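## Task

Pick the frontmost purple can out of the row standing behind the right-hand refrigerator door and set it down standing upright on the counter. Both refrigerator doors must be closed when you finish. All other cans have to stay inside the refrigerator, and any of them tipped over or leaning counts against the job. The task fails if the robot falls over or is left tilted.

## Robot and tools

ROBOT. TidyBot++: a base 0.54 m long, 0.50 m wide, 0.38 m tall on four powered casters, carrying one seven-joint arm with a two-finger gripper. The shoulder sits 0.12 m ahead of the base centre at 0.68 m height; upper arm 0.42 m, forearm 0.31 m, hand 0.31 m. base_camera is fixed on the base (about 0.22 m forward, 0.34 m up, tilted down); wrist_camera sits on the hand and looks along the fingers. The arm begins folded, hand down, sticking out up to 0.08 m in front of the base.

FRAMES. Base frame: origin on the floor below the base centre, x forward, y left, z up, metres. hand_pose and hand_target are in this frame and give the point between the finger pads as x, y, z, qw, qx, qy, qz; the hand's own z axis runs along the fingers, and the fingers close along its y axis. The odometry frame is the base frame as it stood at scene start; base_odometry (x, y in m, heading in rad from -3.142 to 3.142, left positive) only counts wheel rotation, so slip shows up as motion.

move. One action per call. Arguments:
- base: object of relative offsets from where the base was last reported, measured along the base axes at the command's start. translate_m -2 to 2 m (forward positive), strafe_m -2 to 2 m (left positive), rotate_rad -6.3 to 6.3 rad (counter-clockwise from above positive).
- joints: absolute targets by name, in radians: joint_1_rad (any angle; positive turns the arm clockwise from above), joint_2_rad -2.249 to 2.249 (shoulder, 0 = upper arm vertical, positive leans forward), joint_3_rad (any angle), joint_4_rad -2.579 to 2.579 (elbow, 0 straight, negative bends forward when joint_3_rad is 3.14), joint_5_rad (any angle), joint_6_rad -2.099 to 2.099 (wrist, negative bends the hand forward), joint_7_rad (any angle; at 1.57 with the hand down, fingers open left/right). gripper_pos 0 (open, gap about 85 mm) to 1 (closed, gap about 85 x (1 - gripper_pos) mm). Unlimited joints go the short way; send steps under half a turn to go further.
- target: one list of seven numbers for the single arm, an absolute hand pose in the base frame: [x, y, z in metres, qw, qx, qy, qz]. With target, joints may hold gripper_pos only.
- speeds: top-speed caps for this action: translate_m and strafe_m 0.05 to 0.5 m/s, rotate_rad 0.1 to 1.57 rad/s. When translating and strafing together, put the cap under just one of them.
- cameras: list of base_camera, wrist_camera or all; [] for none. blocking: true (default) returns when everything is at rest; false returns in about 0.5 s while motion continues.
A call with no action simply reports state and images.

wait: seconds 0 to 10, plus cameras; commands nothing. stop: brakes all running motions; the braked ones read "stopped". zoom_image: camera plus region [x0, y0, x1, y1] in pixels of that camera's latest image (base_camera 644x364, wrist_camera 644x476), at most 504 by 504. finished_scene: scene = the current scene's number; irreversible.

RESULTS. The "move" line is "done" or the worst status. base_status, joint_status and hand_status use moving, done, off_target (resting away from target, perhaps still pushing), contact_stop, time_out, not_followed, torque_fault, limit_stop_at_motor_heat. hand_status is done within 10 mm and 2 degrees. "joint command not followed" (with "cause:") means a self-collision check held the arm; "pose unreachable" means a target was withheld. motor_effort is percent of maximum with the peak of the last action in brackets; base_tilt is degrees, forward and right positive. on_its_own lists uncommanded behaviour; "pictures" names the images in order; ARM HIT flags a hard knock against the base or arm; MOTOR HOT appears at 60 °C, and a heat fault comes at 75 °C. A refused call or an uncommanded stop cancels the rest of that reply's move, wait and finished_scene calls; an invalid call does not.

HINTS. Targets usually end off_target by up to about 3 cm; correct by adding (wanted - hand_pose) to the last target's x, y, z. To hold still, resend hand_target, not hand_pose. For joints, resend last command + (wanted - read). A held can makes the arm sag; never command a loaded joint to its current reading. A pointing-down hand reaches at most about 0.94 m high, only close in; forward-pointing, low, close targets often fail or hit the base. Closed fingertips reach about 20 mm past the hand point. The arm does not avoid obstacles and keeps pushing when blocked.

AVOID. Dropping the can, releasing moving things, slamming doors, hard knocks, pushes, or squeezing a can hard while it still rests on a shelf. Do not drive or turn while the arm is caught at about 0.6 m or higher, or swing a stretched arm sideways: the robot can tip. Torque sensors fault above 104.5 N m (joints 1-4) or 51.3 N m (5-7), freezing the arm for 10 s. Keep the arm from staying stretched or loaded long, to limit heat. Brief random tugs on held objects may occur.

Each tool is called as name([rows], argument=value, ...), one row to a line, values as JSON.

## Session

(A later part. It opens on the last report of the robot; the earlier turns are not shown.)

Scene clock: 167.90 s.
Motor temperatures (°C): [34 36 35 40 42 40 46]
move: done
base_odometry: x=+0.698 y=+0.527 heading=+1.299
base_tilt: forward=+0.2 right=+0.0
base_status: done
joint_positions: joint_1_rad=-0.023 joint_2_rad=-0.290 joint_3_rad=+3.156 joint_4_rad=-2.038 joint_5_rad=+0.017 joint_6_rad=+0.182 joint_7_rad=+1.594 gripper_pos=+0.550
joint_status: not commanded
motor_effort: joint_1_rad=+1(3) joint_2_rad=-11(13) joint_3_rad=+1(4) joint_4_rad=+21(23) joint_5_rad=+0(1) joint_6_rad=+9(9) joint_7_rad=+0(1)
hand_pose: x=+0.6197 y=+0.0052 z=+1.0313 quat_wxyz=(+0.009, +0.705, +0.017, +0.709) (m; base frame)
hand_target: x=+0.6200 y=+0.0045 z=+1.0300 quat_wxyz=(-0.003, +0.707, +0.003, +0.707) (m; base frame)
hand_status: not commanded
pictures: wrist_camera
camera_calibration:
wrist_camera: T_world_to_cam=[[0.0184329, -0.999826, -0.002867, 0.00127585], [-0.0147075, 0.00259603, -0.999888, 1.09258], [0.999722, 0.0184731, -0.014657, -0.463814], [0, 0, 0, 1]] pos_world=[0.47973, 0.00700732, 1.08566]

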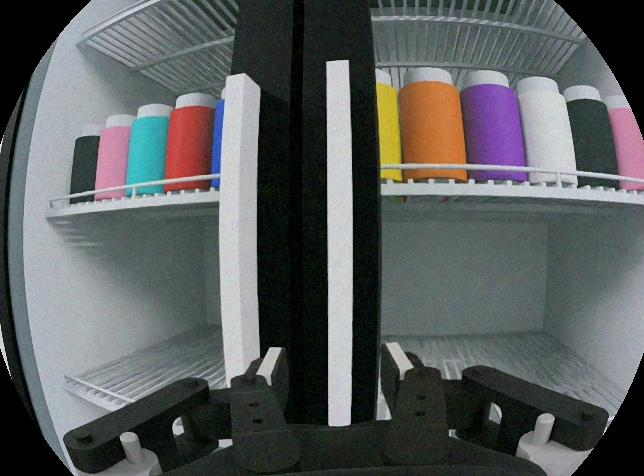

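move(base={"translate_m":0.11,"strafe_m":-0.005}, speeds={"translate_m":0.1}, cameras=[])

move(joints={"gripper_pos":1.0}, cameras=["wrist_camera"])

move(base={"translate_m":-0.06}, speeds={"translate_m":0.1}, cameras=["wrist_camera"])

Scene clock: 173.87 s.
Motor temperatures (°C): [34 36 35 40 42 40 46]
move: done
base_odometry: x=+0.733 y=+0.631 heading=+1.299
base_tilt: forward=+0.2 right=+0.0
base_status: done
joint_positions: joint_1_rad=-0.023 joint_2_rad=-0.363 joint_3_rad=+3.152 joint_4_rad=-2.085 joint_5_rad=+0.017 joint_6_rad=+0.171 joint_7_rad=+1.594 gripper_pos=+0.550
joint_status: not commanded
motor_effort: joint_1_rad=+2(3) joint_2_rad=+5(12) joint_3_rad=+4(5) joint_4_rad=+30(35) joint_5_rad=+1(1) joint_6_rad=+14(17) joint_7_rad=+1(2)
hand_pose: x=+0.5916 y=+0.0071 z=+1.0341 quat_wxyz=(+0.008, +0.700, +0.019, +0.714) (m; base frame)
hand_target: x=+0.6200 y=+0.0045 z=+1.0300 quat_wxyz=(-0.003, +0.707, +0.003, +0.707) (m; base frame)
hand_status: not commanded
pictures: none
No camera images: "cameras" was empty.

Scene clock: 174.67 s.
Motor temperatures (°C): [34 36 35 40 42 40 46]
move: off_target
base_odometry: x=+0.732 y=+0.631 heading=+1.299
base_tilt: forward=+0.2 right=+0.0
base_status: not commanded
joint_positions: joint_1_rad=-0.020 joint_2_rad=-0.364 joint_3_rad=+3.156 joint_4_rad=-2.079 joint_5_rad=+0.017 joint_6_rad=+0.171 joint_7_rad=+1.592 gripper_pos=+0.879
joint_status: gripper_pos off_target (ended at +0.879, target +1.000)
motor_effort: joint_1_rad=-2(5) joint_2_rad=+6(8) joint_3_rad=-2(5) joint_4_rad=+28(31) joint_5_rad=+2(3) joint_6_rad=+13(15) joint_7_rad=+2(3)
hand_pose: x=+0.5917 y=+0.0032 z=+1.0381 quat_wxyz=(+0.009, +0.698, +0.015, +0.716) (m; base frame)
hand_target: x=+0.6200 y=+0.0045 z=+1.0300 quat_wxyz=(-0.003, +0.707, +0.003, +0.707) (m; base frame)
hand_status: not commanded
pictures: wrist_camera
camera_calibration:
wrist_camera: T_world_to_cam=[[0.0155217, -0.99986, -0.0062814, 0.00505414], [0.00664646, 0.00638519, -0.999958, 1.08642], [0.999857, 0.0154793, 0.00674463, -0.458003], [0, 0, 0, 1]] pos_world=[0.450639, 0.00520599, 1.08949]

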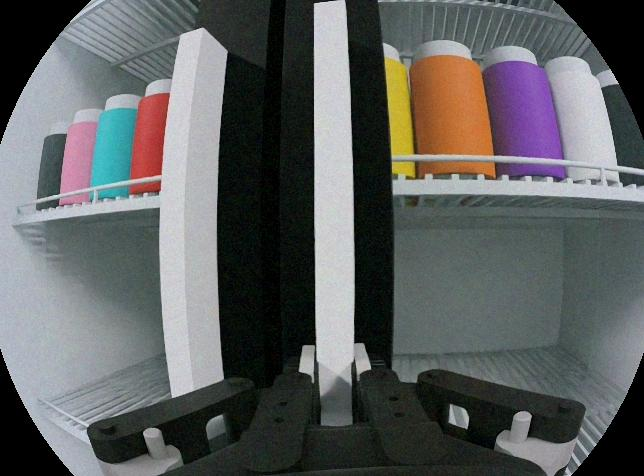

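Scene clock: 175.80 s.
Motor temperatures (°C): [34 36 35 40 42 40 46]
move: done
base_odometry: x=+0.716 y=+0.574 heading=+1.299
base_tilt: forward=+0.2 right=+0.0
base_status: done
joint_positions: joint_1_rad=-0.020 joint_2_rad=-0.230 joint_3_rad=+3.158 joint_4_rad=-1.980 joint_5_rad=+0.017 joint_6_rad=+0.187 joint_7_rad=+1.592 gripper_pos=+0.881
joint_status: not commanded
motor_effort: joint_1_rad=+0(3) joint_2_rad=-23(25) joint_3_rad=-2(3) joint_4_rad=+8(27) joint_5_rad=+2(3) joint_6_rad=+0(11) joint_7_rad=+3(3)
hand_pose: x=+0.6440 y=+0.0029 z=+1.0380 quat_wxyz=(+0.010, +0.704, +0.015, +0.710) (m; base frame)
hand_target: x=+0.6200 y=+0.0045 z=+1.0300 quat_wxyz=(-0.003, +0.707, +0.003, +0.707) (m; base frame)
hand_status: not commanded
pictures: wrist_camera
camera_calibration:
wrist_camera: T_world_to_cam=[[0.0135014, -0.999896, -0.00497413, 0.00393543], [-0.0121103, 0.0048107, -0.999915, 1.09793], [0.999836, 0.0135605, -0.0120441, -0.490771], [0, 0, 0, 1]] pos_world=[0.503934, 0.00530828, 1.09195]

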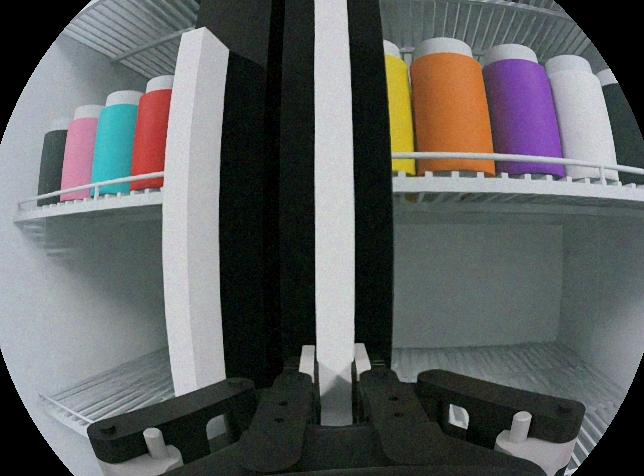

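move(base={"translate_m":-0.05}, speeds={"translate_m":0.1}, cameras=["wrist_camera"])

Scene clock: 178.97 s.
Motor temperatures (°C): [34 36 35 40 42 40 46]
move: done
base_odometry: x=+0.703 y=+0.525 heading=+1.299
base_tilt: forward=+0.2 right=+0.0
base_status: done
joint_positions: joint_1_rad=-0.015 joint_2_rad=-0.294 joint_3_rad=+3.156 joint_4_rad=-2.038 joint_5_rad=+0.017 joint_6_rad=+0.183 joint_7_rad=+1.592 gripper_pos=+0.999
joint_status: not commanded
on_its_own: gripper_pos moved +0.118 to your old target +1.000
motor_effort: joint_1_rad=+0(14) joint_2_rad=-11(27) joint_3_rad=+1(14) joint_4_rad=+21(24) joint_5_rad=+0(4) joint_6_rad=+9(10) joint_7_rad=+0(3)
hand_pose: x=+0.6182 y=+0.0010 z=+1.0339 quat_wxyz=(+0.011, +0.703, +0.013, +0.711) (m; base frame)
hand_target: x=+0.6200 y=+0.0045 z=+1.0300 quat_wxyz=(-0.003, +0.707, +0.003, +0.707) (m; base frame)
hand_status: not commanded
pictures: wrist_camera
camera_calibration:
wrist_camera: T_world_to_cam=[[0.0101101, -0.999931, -0.00590559, 0.00537836], [-0.00912922, 0.00581334, -0.999941, 1.09172], [0.999907, 0.0101634, -0.00906983, -0.468081], [0, 0, 0, 1]] pos_world=[0.47795, 0.00378872, 1.08745]

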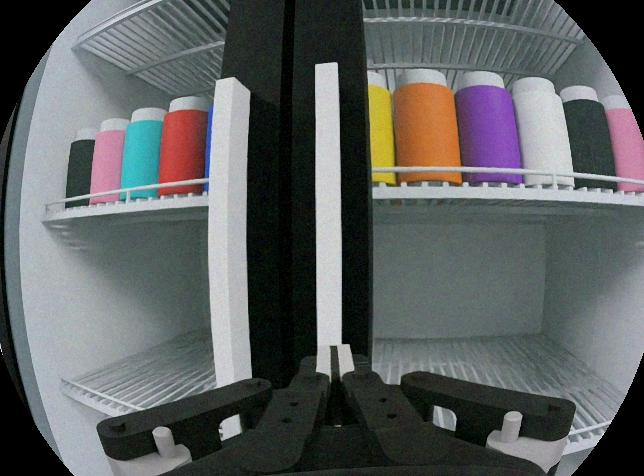

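zoom_image(camera="wrist_camera", region=[200, 50, 400, 200])

zoom_image(camera="wrist_camera", region=[200, 300, 450, 476])

Scaled by 2.520.

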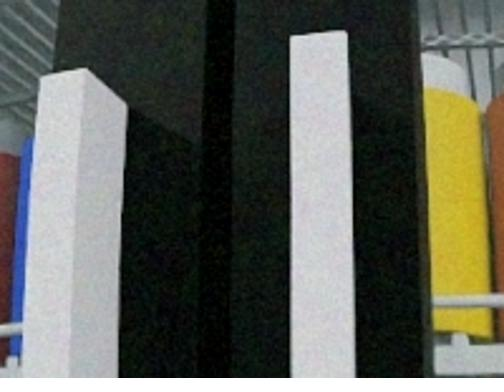

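Scaled by 2.016.

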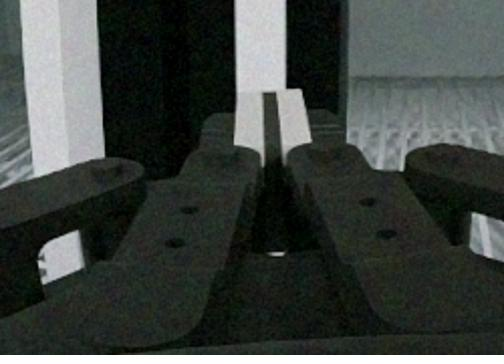

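move(base={"translate_m":-0.03}, joints={"gripper_pos":0.7}, cameras=[])

move(base={"strafe_m":0.054,"rotate_rad":-0.083}, cameras=["wrist_camera"])

zoom_image(camera="wrist_camera", region=[200, 300, 450, 476])

Scene clock: 218.27 s.
Motor temperatures (°C): [34 36 35 40 42 40 46]
move: done
base_odometry: x=+0.695 y=+0.496 heading=+1.299
base_tilt: forward=+0.2 right=+0.0
base_status: done
joint_positions: joint_1_rad=-0.015 joint_2_rad=-0.292 joint_3_rad=+3.156 joint_4_rad=-2.038 joint_5_rad=+0.017 joint_6_rad=+0.183 joint_7_rad=+1.592 gripper_pos=+0.700
joint_status: all done
motor_effort: joint_1_rad=+1(2) joint_2_rad=-10(13) joint_3_rad=+1(2) joint_4_rad=+21(23) joint_5_rad=+0(1) joint_6_rad=+9(10) joint_7_rad=+0(1)
hand_pose: x=+0.6190 y=+0.0010 z=+1.0327 quat_wxyz=(+0.011, +0.704, +0.013, +0.710) (m; base frame)
hand_target: x=+0.6200 y=+0.0045 z=+1.0300 quat_wxyz=(-0.003, +0.707, +0.003, +0.707) (m; base frame)
hand_status: not commanded
pictures: none
No camera images: "cameras" was empty.

Scene clock: 219.30 s.
Motor temperatures (°C): [34 36 35 40 42 40 46]
move: done
base_odometry: x=+0.643 y=+0.511 heading=+1.216
base_tilt: forward=+0.2 right=+0.0
base_status: done
joint_positions: joint_1_rad=-0.015 joint_2_rad=-0.292 joint_3_rad=+3.154 joint_4_rad=-2.038 joint_5_rad=+0.017 joint_6_rad=+0.183 joint_7_rad=+1.592 gripper_pos=+0.700
joint_status: not commanded
motor_effort: joint_1_rad=+1(2) joint_2_rad=-11(12) joint_3_rad=+0(3) joint_4_rad=+22(22) joint_5_rad=+0(1) joint_6_rad=+9(9) joint_7_rad=+1(1)
hand_pose: x=+0.6190 y=+0.0023 z=+1.0327 quat_wxyz=(+0.010, +0.704, +0.014, +0.710) (m; base frame)
hand_target: x=+0.6200 y=+0.0045 z=+1.0300 quat_wxyz=(-0.003, +0.707, +0.003, +0.707) (m; base frame)
hand_status: not commanded
pictures: wrist_camera
camera_calibration:
wrist_camera: T_world_to_cam=[[0.0122363, -0.999911, -0.00526075, 0.00468556], [-0.0115116, 0.00511993, -0.999921, 1.09198], [0.999859, 0.0122958, -0.0114479, -0.466429], [0, 0, 0, 1]] pos_world=[0.478877, 0.0048294, 1.08658]

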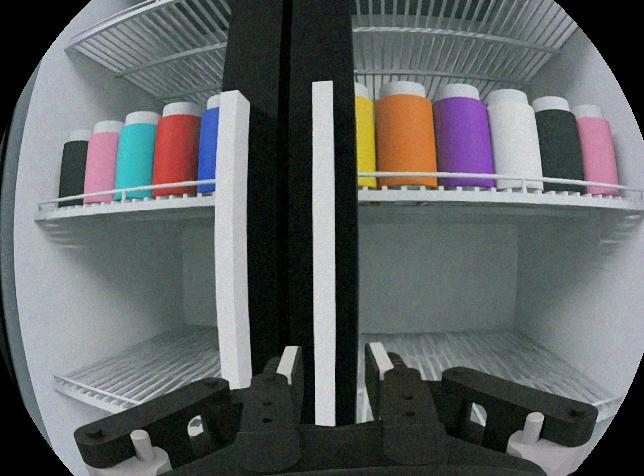

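Scaled by 2.016.

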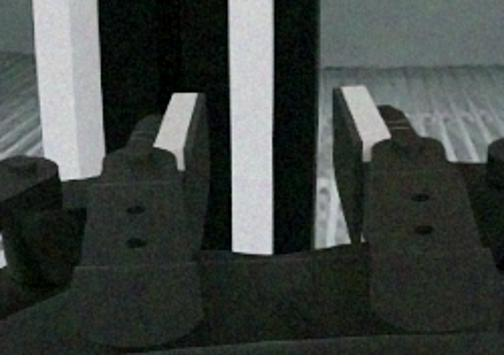

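move(base={"translate_m":0.10,"strafe_m":0.005}, speeds={"translate_m":0.15}, cameras=["wrist_camera"])

zoom_image(camera="wrist_camera", region=[180, 276, 450, 476])

Scene clock: 224.30 s.
Motor temperatures (°C): [34 36 35 40 42 40 46]
move: done
base_odometry: x=+0.673 y=+0.606 heading=+1.216
base_tilt: forward=+0.2 right=+0.0
base_status: done
joint_positions: joint_1_rad=-0.015 joint_2_rad=-0.287 joint_3_rad=+3.154 joint_4_rad=-2.038 joint_5_rad=+0.017 joint_6_rad=+0.183 joint_7_rad=+1.592 gripper_pos=+0.700
joint_status: not commanded
motor_effort: joint_1_rad=+1(2) joint_2_rad=-10(14) joint_3_rad=+1(2) joint_4_rad=+22(23) joint_5_rad=+0(1) joint_6_rad=+9(10) joint_7_rad=+0(1)
hand_pose: x=+0.6208 y=+0.0023 z=+1.0301 quat_wxyz=(+0.010, +0.706, +0.014, +0.708) (m; base frame)
hand_target: x=+0.6200 y=+0.0045 z=+1.0300 quat_wxyz=(-0.003, +0.707, +0.003, +0.707) (m; base frame)
hand_status: not commanded
pictures: wrist_camera
camera_calibration:
wrist_camera: T_world_to_cam=[[0.0122092, -0.999912, -0.00524804, 0.00468011], [-0.0166534, 0.00504437, -0.999849, 1.09255], [0.999787, 0.0122948, -0.0165903, -0.462915], [0, 0, 0, 1]] pos_world=[0.480953, 0.00485992, 1.08473]

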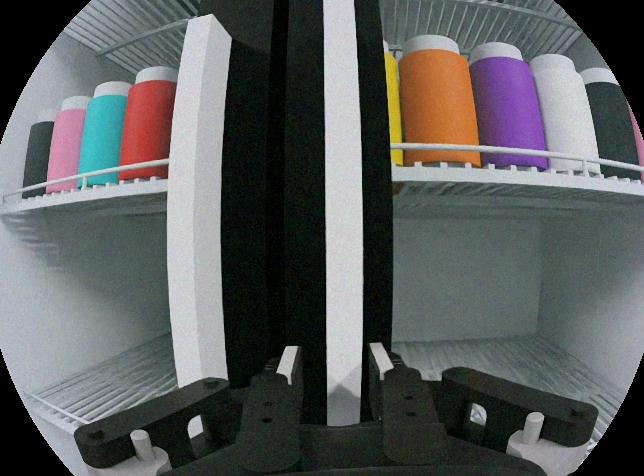

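Scaled by 1.867.

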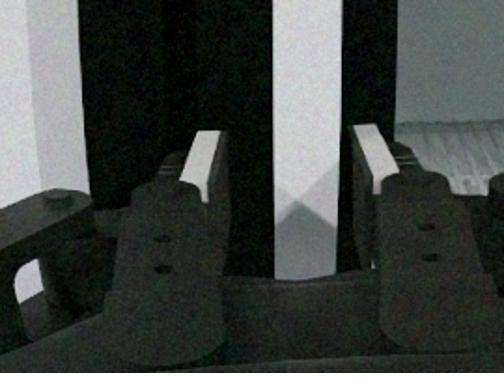

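move(base={"translate_m":0.025,"strafe_m":-0.004}, speeds={"translate_m":0.1}, cameras=["wrist_camera"])

zoom_image(camera="wrist_camera", region=[180, 276, 450, 476])

Scene clock: 228.43 s.
Motor temperatures (°C): [34 36 35 40 42 40 46]
move: done
base_odometry: x=+0.685 y=+0.628 heading=+1.216
base_tilt: forward=+0.2 right=+0.0
base_status: done
joint_positions: joint_1_rad=-0.015 joint_2_rad=-0.325 joint_3_rad=+3.151 joint_4_rad=-2.062 joint_5_rad=+0.017 joint_6_rad=+0.179 joint_7_rad=+1.592 gripper_pos=+0.700
joint_status: not commanded
motor_effort: joint_1_rad=+2(4) joint_2_rad=-3(11) joint_3_rad=+3(4) joint_4_rad=+25(31) joint_5_rad=+0(1) joint_6_rad=+11(15) joint_7_rad=+1(1)
hand_pose: x=+0.6059 y=+0.0041 z=+1.0329 quat_wxyz=(+0.009, +0.702, +0.015, +0.712) (m; base frame)
hand_target: x=+0.6200 y=+0.0045 z=+1.0300 quat_wxyz=(-0.003, +0.707, +0.003, +0.707) (m; base frame)
hand_status: not commanded
pictures: wrist_camera
camera_calibration:
wrist_camera: T_world_to_cam=[[0.0157148, -0.999866, -0.00468396, 0.00398988], [-0.00621446, 0.00458678, -0.99997, 1.08886], [0.999857, 0.0157434, -0.00614154, -0.458901], [0, 0, 0, 1]] pos_world=[0.46554, 0.00621969, 1.08602]

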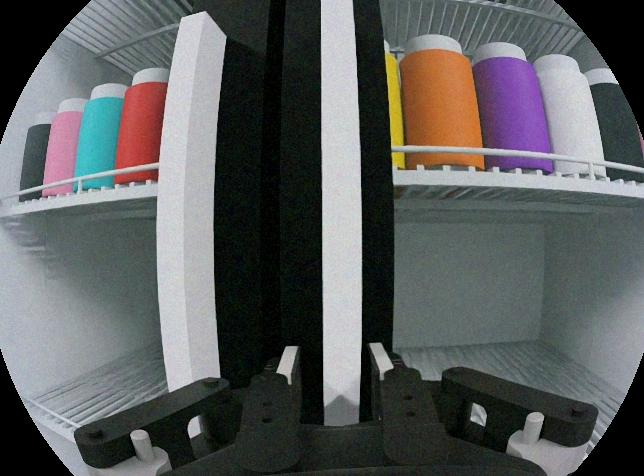

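Scaled by 1.867.

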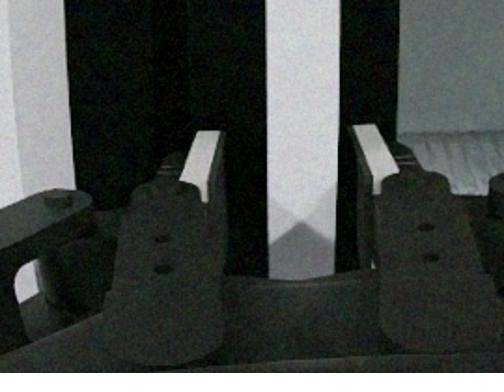

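move(joints={"gripper_pos":1.0}, cameras=["wrist_camera"])

move(base={"translate_m":-0.04}, speeds={"translate_m":0.1}, cameras=[])

move(base={"translate_m":-0.02}, speeds={"translate_m":0.1}, cameras=[])

move(base={"translate_m":-0.02}, speeds={"translate_m":0.1}, cameras=["wrist_camera"])

Scene clock: 265.27 s.
Motor temperatures (°C): [34 36 35 40 42 40 46]
move: off_target
base_odometry: x=+0.685 y=+0.628 heading=+1.216
base_tilt: forward=+0.2 right=+0.0
base_status: not commanded
joint_positions: joint_1_rad=-0.015 joint_2_rad=-0.325 joint_3_rad=+3.155 joint_4_rad=-2.062 joint_5_rad=+0.017 joint_6_rad=+0.179 joint_7_rad=+1.590 gripper_pos=+0.878
joint_status: gripper_pos off_target (ended at +0.878, target +1.000)
motor_effort: joint_1_rad=+1(2) joint_2_rad=-1(3) joint_3_rad=+1(2) joint_4_rad=+25(28) joint_5_rad=+2(2) joint_6_rad=+11(13) joint_7_rad=+2(2)
hand_pose: x=+0.6060 y=+0.0019 z=+1.0330 quat_wxyz=(+0.009, +0.702, +0.013, +0.712) (m; base frame)
hand_target: x=+0.6200 y=+0.0045 z=+1.0300 quat_wxyz=(-0.003, +0.707, +0.003, +0.707) (m; base frame)
hand_status: not commanded
pictures: wrist_camera
camera_calibration:
wrist_camera: T_world_to_cam=[[0.0119404, -0.999899, -0.00765983, 0.00707602], [-0.00610713, 0.00758731, -0.999953, 1.08888], [0.99991, 0.0119867, -0.00601592, -0.459088], [0, 0, 0, 1]] pos_world=[0.465613, 0.00431658, 1.08612]

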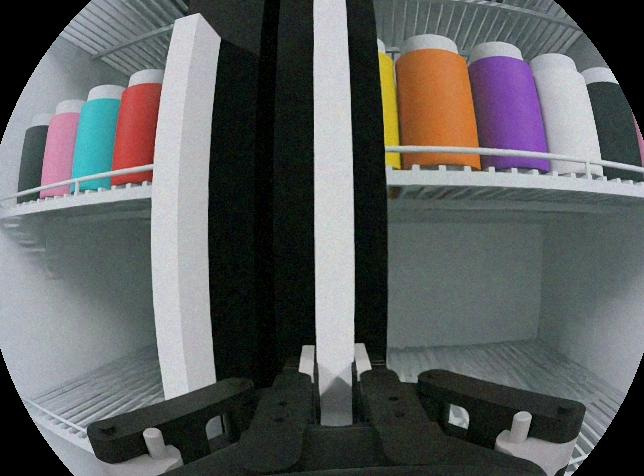

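Scene clock: 266.20 s.
Motor temperatures (°C): [34 36 35 40 42 40 46]
move: done
base_odometry: x=+0.671 y=+0.591 heading=+1.216
base_tilt: forward=+0.2 right=+0.0
base_status: done
joint_positions: joint_1_rad=-0.015 joint_2_rad=-0.235 joint_3_rad=+3.156 joint_4_rad=-1.992 joint_5_rad=+0.017 joint_6_rad=+0.185 joint_7_rad=+1.590 gripper_pos=+0.878
joint_status: not commanded
motor_effort: joint_1_rad=+0(2) joint_2_rad=-22(24) joint_3_rad=-2(3) joint_4_rad=+9(24) joint_5_rad=+3(3) joint_6_rad=+1(10) joint_7_rad=+3(3)
hand_pose: x=+0.6413 y=+0.0020 z=+1.0329 quat_wxyz=(+0.010, +0.707, +0.013, +0.707) (m; base frame)
hand_target: x=+0.6200 y=+0.0045 z=+1.0300 quat_wxyz=(-0.003, +0.707, +0.003, +0.707) (m; base frame)
hand_status: not commanded
pictures: none
No camera images: "cameras" was empty.

Scene clock: 267.13 s.
Motor temperatures (°C): [34 36 35 40 42 40 46]
move: done
base_odometry: x=+0.665 y=+0.572 heading=+1.216
base_tilt: forward=+0.2 right=+0.0
base_status: done
joint_positions: joint_1_rad=-0.016 joint_2_rad=-0.283 joint_3_rad=+3.157 joint_4_rad=-2.031 joint_5_rad=+0.017 joint_6_rad=+0.185 joint_7_rad=+1.590 gripper_pos=+0.879
joint_status: not commanded
motor_effort: joint_1_rad=+0(3) joint_2_rad=-12(28) joint_3_rad=+0(3) joint_4_rad=+20(22) joint_5_rad=+3(3) joint_6_rad=+8(10) joint_7_rad=+3(3)
hand_pose: x=+0.6225 y=+0.0015 z=+1.0329 quat_wxyz=(+0.010, +0.704, +0.013, +0.710) (m; base frame)
hand_target: x=+0.6200 y=+0.0045 z=+1.0300 quat_wxyz=(-0.003, +0.707, +0.003, +0.707) (m; base frame)
hand_status: not commanded
pictures: none
No camera images: "cameras" was empty.

Scene clock: 267.93 s.
Motor temperatures (°C): [34 36 35 40 42 40 46]
move: done
base_odometry: x=+0.658 y=+0.553 heading=+1.216
base_tilt: forward=+0.2 right=+0.0
base_status: done
joint_positions: joint_1_rad=-0.016 joint_2_rad=-0.284 joint_3_rad=+3.158 joint_4_rad=-2.031 joint_5_rad=+0.017 joint_6_rad=+0.185 joint_7_rad=+1.590 gripper_pos=+0.879
joint_status: not commanded
motor_effort: joint_1_rad=+0(3) joint_2_rad=-12(16) joint_3_rad=-2(3) joint_4_rad=+19(23) joint_5_rad=+3(3) joint_6_rad=+7(10) joint_7_rad=+3(3)
hand_pose: x=+0.6222 y=+0.0004 z=+1.0328 quat_wxyz=(+0.010, +0.704, +0.012, +0.710) (m; base frame)
hand_target: x=+0.6200 y=+0.0045 z=+1.0300 quat_wxyz=(-0.003, +0.707, +0.003, +0.707) (m; base frame)
hand_status: not commanded
pictures: wrist_camera
camera_calibration:
wrist_camera: T_world_to_cam=[[0.00920897, -0.999925, -0.00808668, 0.00755322], [-0.0119858, 0.00797607, -0.999896, 1.09247], [0.999886, 0.00930494, -0.0119115, -0.469199], [0, 0, 0, 1]] pos_world=[0.48217, 0.00320491, 1.08683]

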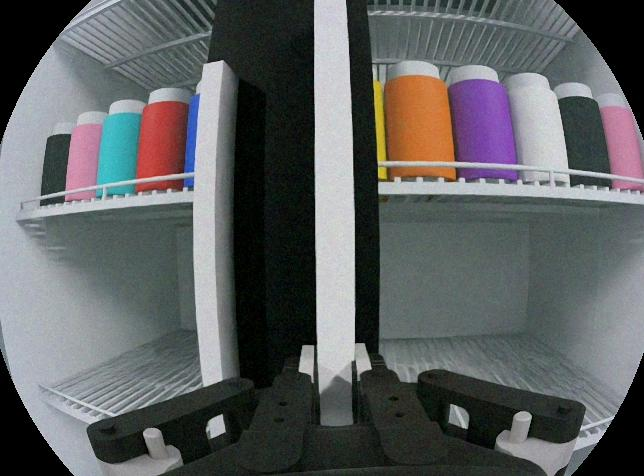

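move(base={"translate_m":-0.070,"strafe_m":-0.1455,"rotate_rad":0.2}, speeds={"translate_m":0.15,"rotate_rad":0.2}, cameras=[])

move(base={"translate_m":-0.070,"strafe_m":-0.1455,"rotate_rad":0.2}, speeds={"translate_m":0.15,"rotate_rad":0.2}, cameras=["wrist_camera"])

Scene clock: 276.03 s.
Motor temperatures (°C): [34 36 35 40 42 40 46]
move: done
base_odometry: x=+0.770 y=+0.437 heading=+1.417
base_tilt: forward=+0.2 right=+0.0
base_status: done
joint_positions: joint_1_rad=-0.024 joint_2_rad=-0.282 joint_3_rad=+3.150 joint_4_rad=-2.030 joint_5_rad=+0.017 joint_6_rad=+0.185 joint_7_rad=+1.590 gripper_pos=+0.879
joint_status: not commanded
motor_effort: joint_1_rad=+3(6) joint_2_rad=-11(14) joint_3_rad=+1(6) joint_4_rad=+20(22) joint_5_rad=+3(4) joint_6_rad=+8(10) joint_7_rad=+2(3)
hand_pose: x=+0.6225 y=+0.0098 z=+1.0329 quat_wxyz=(+0.005, +0.704, +0.019, +0.710) (m; base frame)
hand_target: x=+0.6200 y=+0.0045 z=+1.0300 quat_wxyz=(-0.003, +0.707, +0.003, +0.707) (m; base frame)
hand_status: not commanded
pictures: none
No camera images: "cameras" was empty.

Scene clock: 277.73 s.
Motor temperatures (°C): [34 36 35 40 42 40 46]
move: done
base_odometry: x=+0.903 y=+0.346 heading=+1.617
base_tilt: forward=+0.2 right=+0.0
base_status: done
joint_positions: joint_1_rad=-0.031 joint_2_rad=-0.282 joint_3_rad=+3.141 joint_4_rad=-2.030 joint_5_rad=+0.017 joint_6_rad=+0.185 joint_7_rad=+1.590 gripper_pos=+0.879
joint_status: not commanded
motor_effort: joint_1_rad=+3(7) joint_2_rad=-12(15) joint_3_rad=+2(8) joint_4_rad=+19(22) joint_5_rad=+3(3) joint_6_rad=+8(10) joint_7_rad=+3(4)
hand_pose: x=+0.6224 y=+0.0184 z=+1.0328 quat_wxyz=(+0.000, +0.704, +0.025, +0.710) (m; base frame)
hand_target: x=+0.6200 y=+0.0045 z=+1.0300 quat_wxyz=(-0.003, +0.707, +0.003, +0.707) (m; base frame)
hand_status: not commanded
pictures: wrist_camera
camera_calibration:
wrist_camera: T_world_to_cam=[[0.0414733, -0.999134, -0.00320672, 0.00038143], [-0.0122791, 0.00269955, -0.999921, 1.09264], [0.999064, 0.0415094, -0.0121566, -0.469329], [0, 0, 0, 1]] pos_world=[0.482291, 0.016913, 1.08685]

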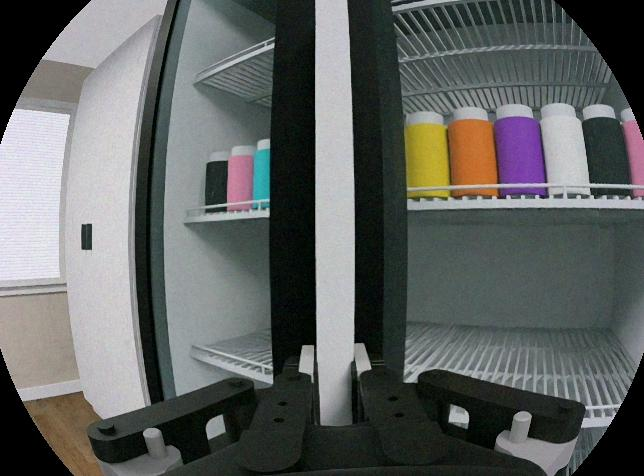

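move(base={"translate_m":-0.070,"strafe_m":-0.134,"rotate_rad":0.2}, speeds={"translate_m":0.15,"rotate_rad":0.2}, cameras=[])

move(base={"translate_m":-0.070,"strafe_m":-0.134,"rotate_rad":0.2}, speeds={"translate_m":0.15,"rotate_rad":0.2}, cameras=["wrist_camera"])

move(base={"translate_m":-0.070,"strafe_m":-0.134,"rotate_rad":0.2}, speeds={"translate_m":0.15,"rotate_rad":0.2}, cameras=["wrist_camera"])

Scene clock: 283.20 s.
Motor temperatures (°C): [34 36 35 40 42 40 46]
move: done
base_odometry: x=+1.040 y=+0.282 heading=+1.818
base_tilt: forward=+0.2 right=+0.0
base_status: done
joint_positions: joint_1_rad=-0.031 joint_2_rad=-0.282 joint_3_rad=+3.143 joint_4_rad=-2.030 joint_5_rad=+0.017 joint_6_rad=+0.185 joint_7_rad=+1.590 gripper_pos=+0.879
joint_status: not commanded
motor_effort: joint_1_rad=+2(6) joint_2_rad=-11(14) joint_3_rad=+2(7) joint_4_rad=+19(23) joint_5_rad=+2(3) joint_6_rad=+7(10) joint_7_rad=+2(3)
hand_pose: x=+0.6225 y=+0.0171 z=+1.0328 quat_wxyz=(+0.001, +0.704, +0.024, +0.710) (m; base frame)
hand_target: x=+0.6200 y=+0.0045 z=+1.0300 quat_wxyz=(-0.003, +0.707, +0.003, +0.707) (m; base frame)
hand_status: not commanded
pictures: none
No camera images: "cameras" was empty.

Scene clock: 284.87 s.
Motor temperatures (°C): [34 36 35 40 42 40 46]
move: done
base_odometry: x=+1.187 y=+0.247 heading=+2.018
base_tilt: forward=+0.2 right=+0.0
base_status: done
joint_positions: joint_1_rad=-0.030 joint_2_rad=-0.281 joint_3_rad=+3.142 joint_4_rad=-2.030 joint_5_rad=+0.017 joint_6_rad=+0.185 joint_7_rad=+1.590 gripper_pos=+0.879
joint_status: not commanded
motor_effort: joint_1_rad=+4(6) joint_2_rad=-12(14) joint_3_rad=+4(7) joint_4_rad=+19(23) joint_5_rad=+2(3) joint_6_rad=+7(10) joint_7_rad=+2(3)
hand_pose: x=+0.6226 y=+0.0172 z=+1.0328 quat_wxyz=(+0.001, +0.704, +0.024, +0.710) (m; base frame)
hand_target: x=+0.6200 y=+0.0045 z=+1.0300 quat_wxyz=(-0.003, +0.707, +0.003, +0.707) (m; base frame)
hand_status: not commanded
pictures: wrist_camera
camera_calibration:
wrist_camera: T_world_to_cam=[[0.0394114, -0.999217, -0.00358459, 0.000883145], [-0.0125197, 0.00309329, -0.999917, 1.09271], [0.999145, 0.039453, -0.012388, -0.469326], [0, 0, 0, 1]] pos_world=[0.48257, 0.0160187, 1.08681]

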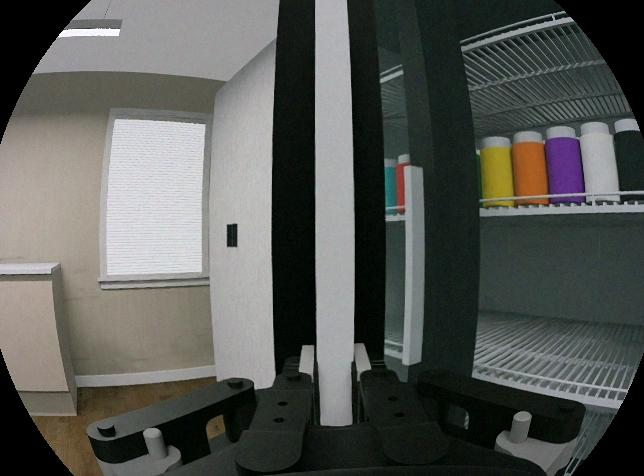

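Scene clock: 286.53 s.
Motor temperatures (°C): [34 36 35 40 42 40 46]
move: done
base_odometry: x=+1.338 y=+0.242 heading=+2.219
base_tilt: forward=+0.2 right=+0.0
base_status: done
joint_positions: joint_1_rad=-0.031 joint_2_rad=-0.281 joint_3_rad=+3.141 joint_4_rad=-2.029 joint_5_rad=+0.017 joint_6_rad=+0.185 joint_7_rad=+1.590 gripper_pos=+0.879
joint_status: not commanded
motor_effort: joint_1_rad=+5(7) joint_2_rad=-11(15) joint_3_rad=+4(8) joint_4_rad=+19(22) joint_5_rad=+2(3) joint_6_rad=+6(10) joint_7_rad=+3(3)
hand_pose: x=+0.6228 y=+0.0186 z=+1.0327 quat_wxyz=(+0.000, +0.704, +0.025, +0.710) (m; base frame)
hand_target: x=+0.6200 y=+0.0045 z=+1.0300 quat_wxyz=(-0.003, +0.707, +0.003, +0.707) (m; base frame)
hand_status: not commanded
pictures: wrist_camera
camera_calibration:
wrist_camera: T_world_to_cam=[[0.0418729, -0.999118, -0.00313782, 0.000284532], [-0.0126598, 0.00260976, -0.999916, 1.09276], [0.999043, 0.0419091, -0.0125393, -0.469335], [0, 0, 0, 1]] pos_world=[0.482708, 0.0171019, 1.08679]

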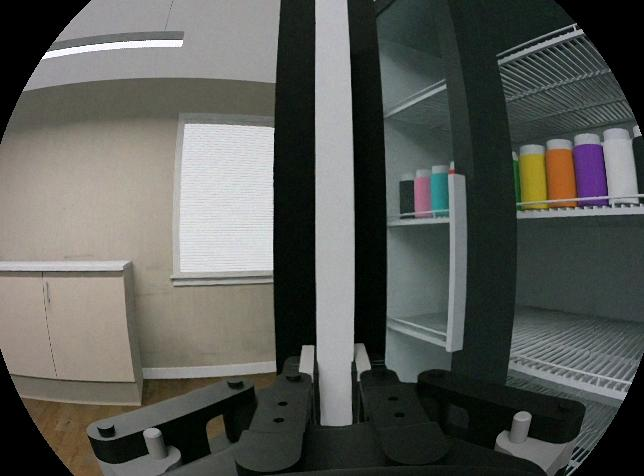

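move(base={"translate_m":-0.070,"strafe_m":-0.132,"rotate_rad":0.2}, speeds={"translate_m":0.15,"rotate_rad":0.2}, cameras=[])

move(base={"translate_m":-0.070,"strafe_m":-0.132,"rotate_rad":0.2}, speeds={"translate_m":0.15,"rotate_rad":0.2}, cameras=["wrist_camera"])

move(base={"translate_m":-0.070,"strafe_m":-0.132,"rotate_rad":0.2}, speeds={"translate_m":0.15,"rotate_rad":0.2}, cameras=["wrist_camera"])

Scene clock: 294.03 s.
Motor temperatures (°C): [34 36 35 40 42 40 46]
move: done
base_odometry: x=+1.486 y=+0.266 heading=+2.419
base_tilt: forward=+0.2 right=+0.0
base_status: done
joint_positions: joint_1_rad=-0.032 joint_2_rad=-0.280 joint_3_rad=+3.140 joint_4_rad=-2.029 joint_5_rad=+0.017 joint_6_rad=+0.185 joint_7_rad=+1.590 gripper_pos=+0.879
joint_status: not commanded
motor_effort: joint_1_rad=+4(7) joint_2_rad=-12(15) joint_3_rad=+4(7) joint_4_rad=+17(22) joint_5_rad=+2(3) joint_6_rad=+6(10) joint_7_rad=+3(3)
hand_pose: x=+0.6229 y=+0.0193 z=+1.0327 quat_wxyz=(+0.000, +0.704, +0.026, +0.710) (m; base frame)
hand_target: x=+0.6200 y=+0.0045 z=+1.0300 quat_wxyz=(-0.003, +0.707, +0.003, +0.707) (m; base frame)
hand_status: not commanded
pictures: none
No camera images: "cameras" was empty.

Scene clock: 295.70 s.
Motor temperatures (°C): [34 36 35 40 42 40 46]
move: done
base_odometry: x=+1.625 y=+0.319 heading=+2.620
base_tilt: forward=+0.2 right=+0.0
base_status: done
joint_positions: joint_1_rad=-0.033 joint_2_rad=-0.280 joint_3_rad=+3.138 joint_4_rad=-2.028 joint_5_rad=+0.017 joint_6_rad=+0.185 joint_7_rad=+1.590 gripper_pos=+0.879
joint_status: not commanded
motor_effort: joint_1_rad=+6(9) joint_2_rad=-13(15) joint_3_rad=+5(9) joint_4_rad=+17(22) joint_5_rad=+2(3) joint_6_rad=+6(10) joint_7_rad=+3(3)
hand_pose: x=+0.6231 y=+0.0211 z=+1.0327 quat_wxyz=(-0.001, +0.704, +0.027, +0.710) (m; base frame)
hand_target: x=+0.6200 y=+0.0045 z=+1.0300 quat_wxyz=(-0.003, +0.707, +0.003, +0.707) (m; base frame)
hand_status: not commanded
pictures: wrist_camera
camera_calibration:
wrist_camera: T_world_to_cam=[[0.0462925, -0.998925, -0.00241931, -0.000734603], [-0.0128519, 0.00182612, -0.999916, 1.0929], [0.998845, 0.0463197, -0.0127536, -0.46955], [0, 0, 0, 1]] pos_world=[0.483088, 0.0190198, 1.08682]

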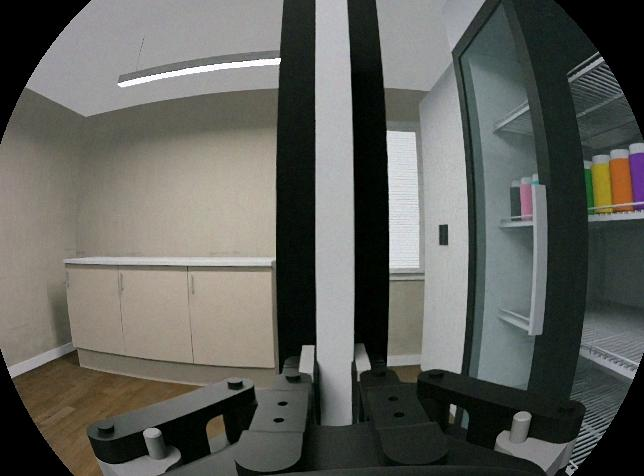

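Scene clock: 297.30 s.
Motor temperatures (°C): [34 36 35 40 42 40 46]
move: done
base_odometry: x=+1.752 y=+0.398 heading=+2.820
base_tilt: forward=+0.2 right=+0.0
base_status: done
joint_positions: joint_1_rad=-0.035 joint_2_rad=-0.247 joint_3_rad=+3.137 joint_4_rad=-2.003 joint_5_rad=+0.017 joint_6_rad=+0.186 joint_7_rad=+1.590 gripper_pos=+0.883
joint_status: not commanded
motor_effort: joint_1_rad=+4(11) joint_2_rad=-19(23) joint_3_rad=+4(11) joint_4_rad=+15(20) joint_5_rad=+2(3) joint_6_rad=+5(8) joint_7_rad=+2(3)
hand_pose: x=+0.6359 y=+0.0233 z=+1.0323 quat_wxyz=(-0.002, +0.706, +0.028, +0.708) (m; base frame)
hand_target: x=+0.6200 y=+0.0045 z=+1.0300 quat_wxyz=(-0.003, +0.707, +0.003, +0.707) (m; base frame)
hand_status: not commanded
pictures: wrist_camera
camera_calibration:
wrist_camera: T_world_to_cam=[[0.0495836, -0.998767, -0.00234643, -0.00127607], [-0.0185601, 0.0014275, -0.999827, 1.0962], [0.998598, 0.0496186, -0.0184665, -0.476437], [0, 0, 0, 1]] pos_world=[0.496178, 0.0208008, 1.08721]

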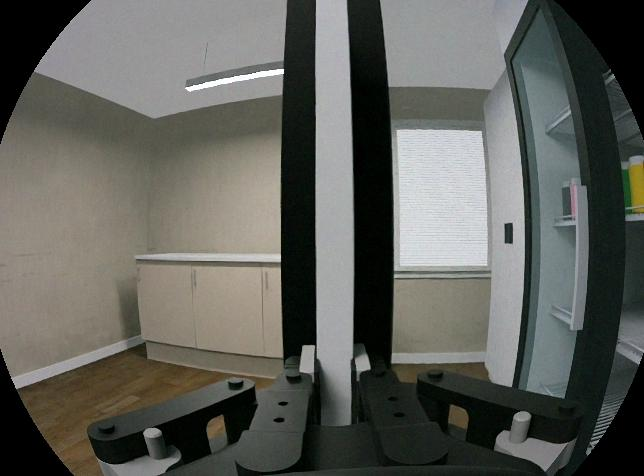

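move(base={"translate_m":0.013}, cameras=[])

move(joints={"gripper_pos":0.5}, cameras=[])

move(base={"translate_m":-0.15}, cameras=["wrist_camera"])

Scene clock: 320.20 s.
Motor temperatures (°C): [34 36 35 40 42 40 46]
move: done
base_odometry: x=+1.739 y=+0.402 heading=+2.820
base_tilt: forward=+0.2 right=+0.0
base_status: done
joint_positions: joint_1_rad=-0.035 joint_2_rad=-0.265 joint_3_rad=+3.137 joint_4_rad=-2.017 joint_5_rad=+0.017 joint_6_rad=+0.186 joint_7_rad=+1.590 gripper_pos=+0.883
joint_status: not commanded
motor_effort: joint_1_rad=+4(6) joint_2_rad=-15(19) joint_3_rad=+4(6) joint_4_rad=+19(21) joint_5_rad=+2(2) joint_6_rad=+8(9) joint_7_rad=+2(3)
hand_pose: x=+0.6289 y=+0.0228 z=+1.0325 quat_wxyz=(-0.002, +0.705, +0.028, +0.709) (m; base frame)
hand_target: x=+0.6200 y=+0.0045 z=+1.0300 quat_wxyz=(-0.003, +0.707, +0.003, +0.707) (m; base frame)
hand_status: not commanded
pictures: none
No camera images: "cameras" was empty.

Scene clock: 321.03 s.
Motor temperatures (°C): [34 36 35 40 42 40 46]
move: done
base_odometry: x=+1.739 y=+0.402 heading=+2.820
base_tilt: forward=+0.2 right=+0.0
base_status: not commanded
joint_positions: joint_1_rad=-0.030 joint_2_rad=-0.273 joint_3_rad=+3.147 joint_4_rad=-2.024 joint_5_rad=+0.017 joint_6_rad=+0.186 joint_7_rad=+1.590 gripper_pos=+0.500
joint_status: all done
motor_effort: joint_1_rad=+0(5) joint_2_rad=-12(15) joint_3_rad=+1(5) joint_4_rad=+21(22) joint_5_rad=+1(2) joint_6_rad=+9(10) joint_7_rad=+0(3)
hand_pose: x=+0.6260 y=+0.0144 z=+1.0324 quat_wxyz=(+0.002, +0.705, +0.022, +0.709) (m; base frame)
hand_target: x=+0.6200 y=+0.0045 z=+1.0300 quat_wxyz=(-0.003, +0.707, +0.003, +0.707) (m; base frame)
hand_status: not commanded
pictures: none
No camera images: "cameras" was empty.

Scene clock: 322.47 s.
Motor temperatures (°C): [34 36 35 40 42 40 46]
move: done
base_odometry: x=+1.882 y=+0.355 heading=+2.820
base_tilt: forward=+0.2 right=+0.0
base_status: done
joint_positions: joint_1_rad=-0.030 joint_2_rad=-0.287 joint_3_rad=+3.147 joint_4_rad=-2.024 joint_5_rad=+0.017 joint_6_rad=+0.186 joint_7_rad=+1.590 gripper_pos=+0.500
joint_status: not commanded
motor_effort: joint_1_rad=+1(2) joint_2_rad=-11(16) joint_3_rad=+1(2) joint_4_rad=+21(23) joint_5_rad=+0(1) joint_6_rad=+9(10) joint_7_rad=+1(1)
hand_pose: x=+0.6210 y=+0.0143 z=+1.0394 quat_wxyz=(+0.002, +0.700, +0.022, +0.714) (m; base frame)
hand_target: x=+0.6200 y=+0.0045 z=+1.0300 quat_wxyz=(-0.003, +0.707, +0.003, +0.707) (m; base frame)
hand_status: not commanded
pictures: wrist_camera
camera_calibration:
wrist_camera: T_world_to_cam=[[0.0345696, -0.999391, -0.00466837, 0.00217015], [-0.0000622945, 0.004669, -0.999989, 1.09167], [0.999402, 0.0345695, 0.0000991488, -0.480578], [0, 0, 0, 1]] pos_world=[0.480284, 0.0136851, 1.09172]

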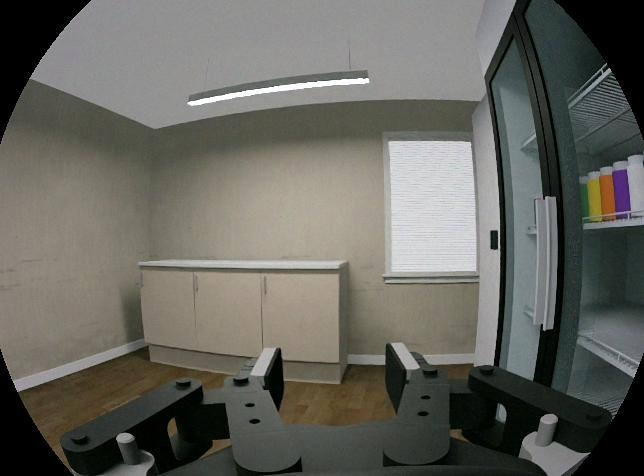

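move(base={"rotate_rad":-0.9}, cameras=["wrist_camera"])

Scene clock: 330.90 s.
Motor temperatures (°C): [34 36 35 40 42 40 46]
move: done
base_odometry: x=+1.882 y=+0.355 heading=+1.920
base_tilt: forward=+0.2 right=+0.0
base_status: done
joint_positions: joint_1_rad=-0.027 joint_2_rad=-0.287 joint_3_rad=+3.153 joint_4_rad=-2.024 joint_5_rad=+0.017 joint_6_rad=+0.186 joint_7_rad=+1.590 gripper_pos=+0.500
joint_status: not commanded
motor_effort: joint_1_rad=+1(3) joint_2_rad=-11(13) joint_3_rad=+1(3) joint_4_rad=+22(23) joint_5_rad=+0(1) joint_6_rad=+9(9) joint_7_rad=+1(1)
hand_pose: x=+0.6212 y=+0.0095 z=+1.0394 quat_wxyz=(+0.005, +0.700, +0.018, +0.714) (m; base frame)
hand_target: x=+0.6200 y=+0.0045 z=+1.0300 quat_wxyz=(-0.003, +0.707, +0.003, +0.707) (m; base frame)
hand_status: not commanded
pictures: wrist_camera
camera_calibration:
wrist_camera: T_world_to_cam=[[0.0262749, -0.999634, -0.00642349, 0.00435384], [-0.0000659847, 0.00642398, -0.999979, 1.09169], [0.999655, 0.0262748, 0.000102829, -0.480681], [0, 0, 0, 1]] pos_world=[0.480472, 0.00996906, 1.09174]

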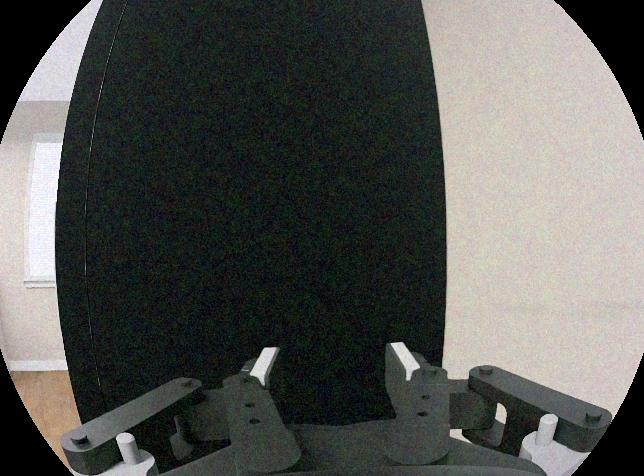

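move(base={"translate_m":-0.35}, target=[0.62,0.003,0.945,0,0.7071,0,0.7071], cameras=[])

move(base={"translate_m":0.917,"strafe_m":1.116,"rotate_rad":-0.704}, joints={"gripper_pos":0.7}, cameras=["wrist_camera"])

zoom_image(camera="wrist_camera", region=[180, 276, 450, 476])

Scene clock: 403.07 s.
Motor temperatures (°C): [34 36 35 40 42 40 46]
move: off_target
base_odometry: x=+2.002 y=+0.026 heading=+1.920
base_tilt: forward=+0.2 right=+0.0
base_status: done
joint_positions: joint_1_rad=-0.019 joint_2_rad=-0.213 joint_3_rad=+3.150 joint_4_rad=-2.256 joint_5_rad=+0.017 joint_6_rad=+0.422 joint_7_rad=+1.590 gripper_pos=+0.500
joint_status: not commanded
motor_effort: joint_1_rad=+0(2) joint_2_rad=-12(15) joint_3_rad=+0(2) joint_4_rad=+21(22) joint_5_rad=+0(1) joint_6_rad=+9(10) joint_7_rad=+0(1)
hand_pose: x=+0.6210 y=+0.0084 z=+0.9345 quat_wxyz=(+0.005, +0.724, +0.018, +0.689) (m; base frame)
hand_target: x=+0.6200 y=+0.0030 z=+0.9450 quat_wxyz=(+0.000, +0.707, +0.000, +0.707) (m; base frame)
hand_status: off_target (0.012 m and 3.6 deg from the pose sent, 0.095 m and 2.5 deg at the start)
pictures: none
No camera images: "cameras" was empty.

Scene clock: 407.40 s.
Motor temperatures (°C): [34 36 35 40 42 40 46]
move: done
base_odometry: x=+0.639 y=+0.506 heading=+1.215
base_tilt: forward=+0.2 right=+0.0
base_status: done
joint_positions: joint_1_rad=-0.010 joint_2_rad=-0.213 joint_3_rad=+3.142 joint_4_rad=-2.256 joint_5_rad=+0.017 joint_6_rad=+0.424 joint_7_rad=+1.590 gripper_pos=+0.700
joint_status: all done
motor_effort: joint_1_rad=+0(2) joint_2_rad=-11(15) joint_3_rad=+1(3) joint_4_rad=+20(21) joint_5_rad=+0(1) joint_6_rad=+9(10) joint_7_rad=+0(1)
hand_pose: x=+0.6210 y=+0.0084 z=+0.9348 quat_wxyz=(+0.006, +0.724, +0.018, +0.690) (m; base frame)
hand_target: x=+0.6200 y=+0.0030 z=+0.9450 quat_wxyz=(+0.000, +0.707, +0.000, +0.707) (m; base frame)
hand_status: not commanded
pictures: wrist_camera
camera_calibration:
wrist_camera: T_world_to_cam=[[0.0230956, -0.999719, -0.00534038, 0.00360002], [-0.0686065, 0.00374431, -0.997637, 1.02742], [0.997376, 0.0234074, -0.0685007, -0.414844], [0, 0, 0, 1]] pos_world=[0.48416, 0.00946246, 0.99659]

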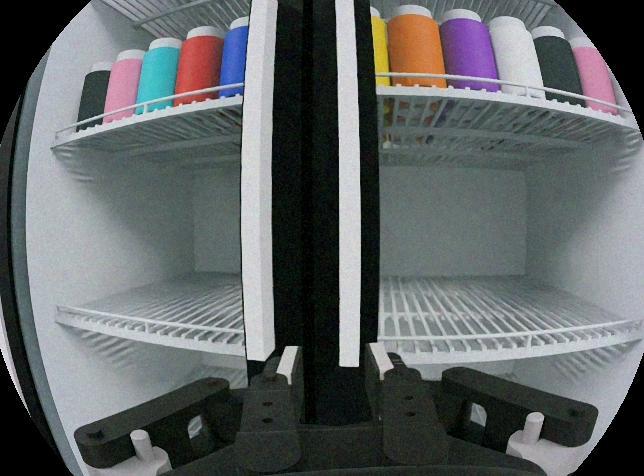

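Scaled by 1.867.

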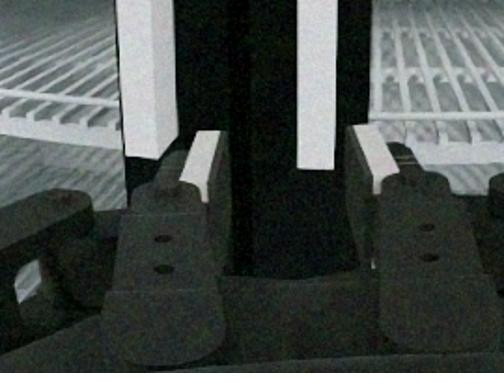

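move(base={"translate_m":0.10,"strafe_m":-0.010}, speeds={"translate_m":0.2}, cameras=["wrist_camera"])

Scene clock: 425.97 s.
Motor temperatures (°C): [34 36 35 40 42 41 46]
move: done
base_odometry: x=+0.683 y=+0.596 heading=+1.215
base_tilt: forward=+0.2 right=+0.0
base_status: done
joint_positions: joint_1_rad=-0.010 joint_2_rad=-0.206 joint_3_rad=+3.142 joint_4_rad=-2.256 joint_5_rad=+0.017 joint_6_rad=+0.426 joint_7_rad=+1.590 gripper_pos=+0.700
joint_status: not commanded
motor_effort: joint_1_rad=+1(2) joint_2_rad=-12(14) joint_3_rad=+0(2) joint_4_rad=+21(21) joint_5_rad=+0(1) joint_6_rad=+9(10) joint_7_rad=+0(1)
hand_pose: x=+0.6225 y=+0.0084 z=+0.9321 quat_wxyz=(+0.006, +0.726, +0.019, +0.688) (m; base frame)
hand_target: x=+0.6200 y=+0.0030 z=+0.9450 quat_wxyz=(+0.000, +0.707, +0.000, +0.707) (m; base frame)
hand_status: not commanded
pictures: wrist_camera
camera_calibration:
wrist_camera: T_world_to_cam=[[0.0230958, -0.999719, -0.00541561, 0.00364311], [-0.0732967, 0.00370921, -0.997303, 1.02743], [0.997043, 0.0234305, -0.0731904, -0.412002], [0, 0, 0, 1]] pos_world=[0.486007, 0.00948454, 0.994523]

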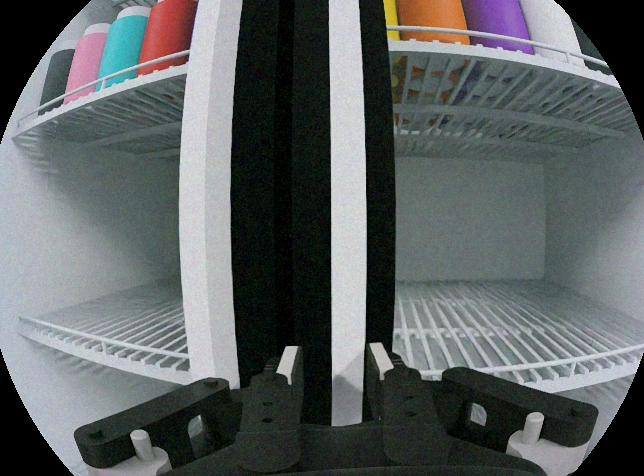

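move(base={"translate_m":0.032,"strafe_m":-0.003}, speeds={"translate_m":0.1}, cameras=[])

move(joints={"gripper_pos":1.0}, cameras=["wrist_camera"])

Scene clock: 430.33 s.
Motor temperatures (°C): [34 36 35 40 42 41 46]
move: done
base_odometry: x=+0.697 y=+0.625 heading=+1.215
base_tilt: forward=+0.2 right=+0.0
base_status: done
joint_positions: joint_1_rad=-0.010 joint_2_rad=-0.235 joint_3_rad=+3.139 joint_4_rad=-2.282 joint_5_rad=+0.017 joint_6_rad=+0.429 joint_7_rad=+1.590 gripper_pos=+0.700
joint_status: not commanded
motor_effort: joint_1_rad=+1(3) joint_2_rad=-6(13) joint_3_rad=+1(3) joint_4_rad=+23(30) joint_5_rad=+0(1) joint_6_rad=+9(11) joint_7_rad=+0(1)
hand_pose: x=+0.6113 y=+0.0096 z=+0.9321 quat_wxyz=(+0.005, +0.723, +0.019, +0.690) (m; base frame)
hand_target: x=+0.6200 y=+0.0030 z=+0.9450 quat_wxyz=(+0.000, +0.707, +0.000, +0.707) (m; base frame)
hand_status: not commanded
pictures: none
No camera images: "cameras" was empty.

Scene clock: 431.03 s.
Motor temperatures (°C): [34 36 35 40 42 41 46]
move: off_target
base_odometry: x=+0.697 y=+0.625 heading=+1.215
base_tilt: forward=+0.2 right=+0.0
base_status: not commanded
joint_positions: joint_1_rad=-0.002 joint_2_rad=-0.235 joint_3_rad=+3.140 joint_4_rad=-2.282 joint_5_rad=+0.016 joint_6_rad=+0.429 joint_7_rad=+1.590 gripper_pos=+0.878
joint_status: gripper_pos off_target (ended at +0.878, target +1.000)
motor_effort: joint_1_rad=-1(4) joint_2_rad=-5(6) joint_3_rad=-1(4) joint_4_rad=+23(25) joint_5_rad=+3(3) joint_6_rad=+9(10) joint_7_rad=+3(3)
hand_pose: x=+0.6113 y=+0.0055 z=+0.9322 quat_wxyz=(+0.008, +0.723, +0.016, +0.690) (m; base frame)
hand_target: x=+0.6200 y=+0.0030 z=+0.9450 quat_wxyz=(+0.000, +0.707, +0.000, +0.707) (m; base frame)
hand_status: not commanded
pictures: wrist_camera
camera_calibration:
wrist_camera: T_world_to_cam=[[0.0170651, -0.99984, -0.00540258, 0.00461803], [-0.0669706, 0.00424822, -0.997746, 1.02328], [0.997609, 0.0173884, -0.0668874, -0.406888], [0, 0, 0, 1]] pos_world=[0.474366, 0.0073453, 0.993783]

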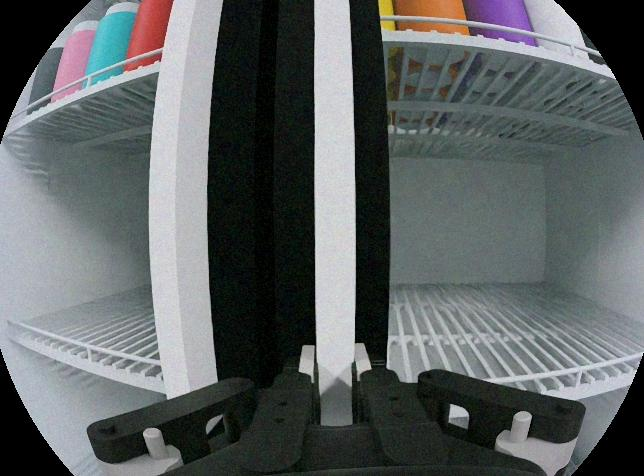

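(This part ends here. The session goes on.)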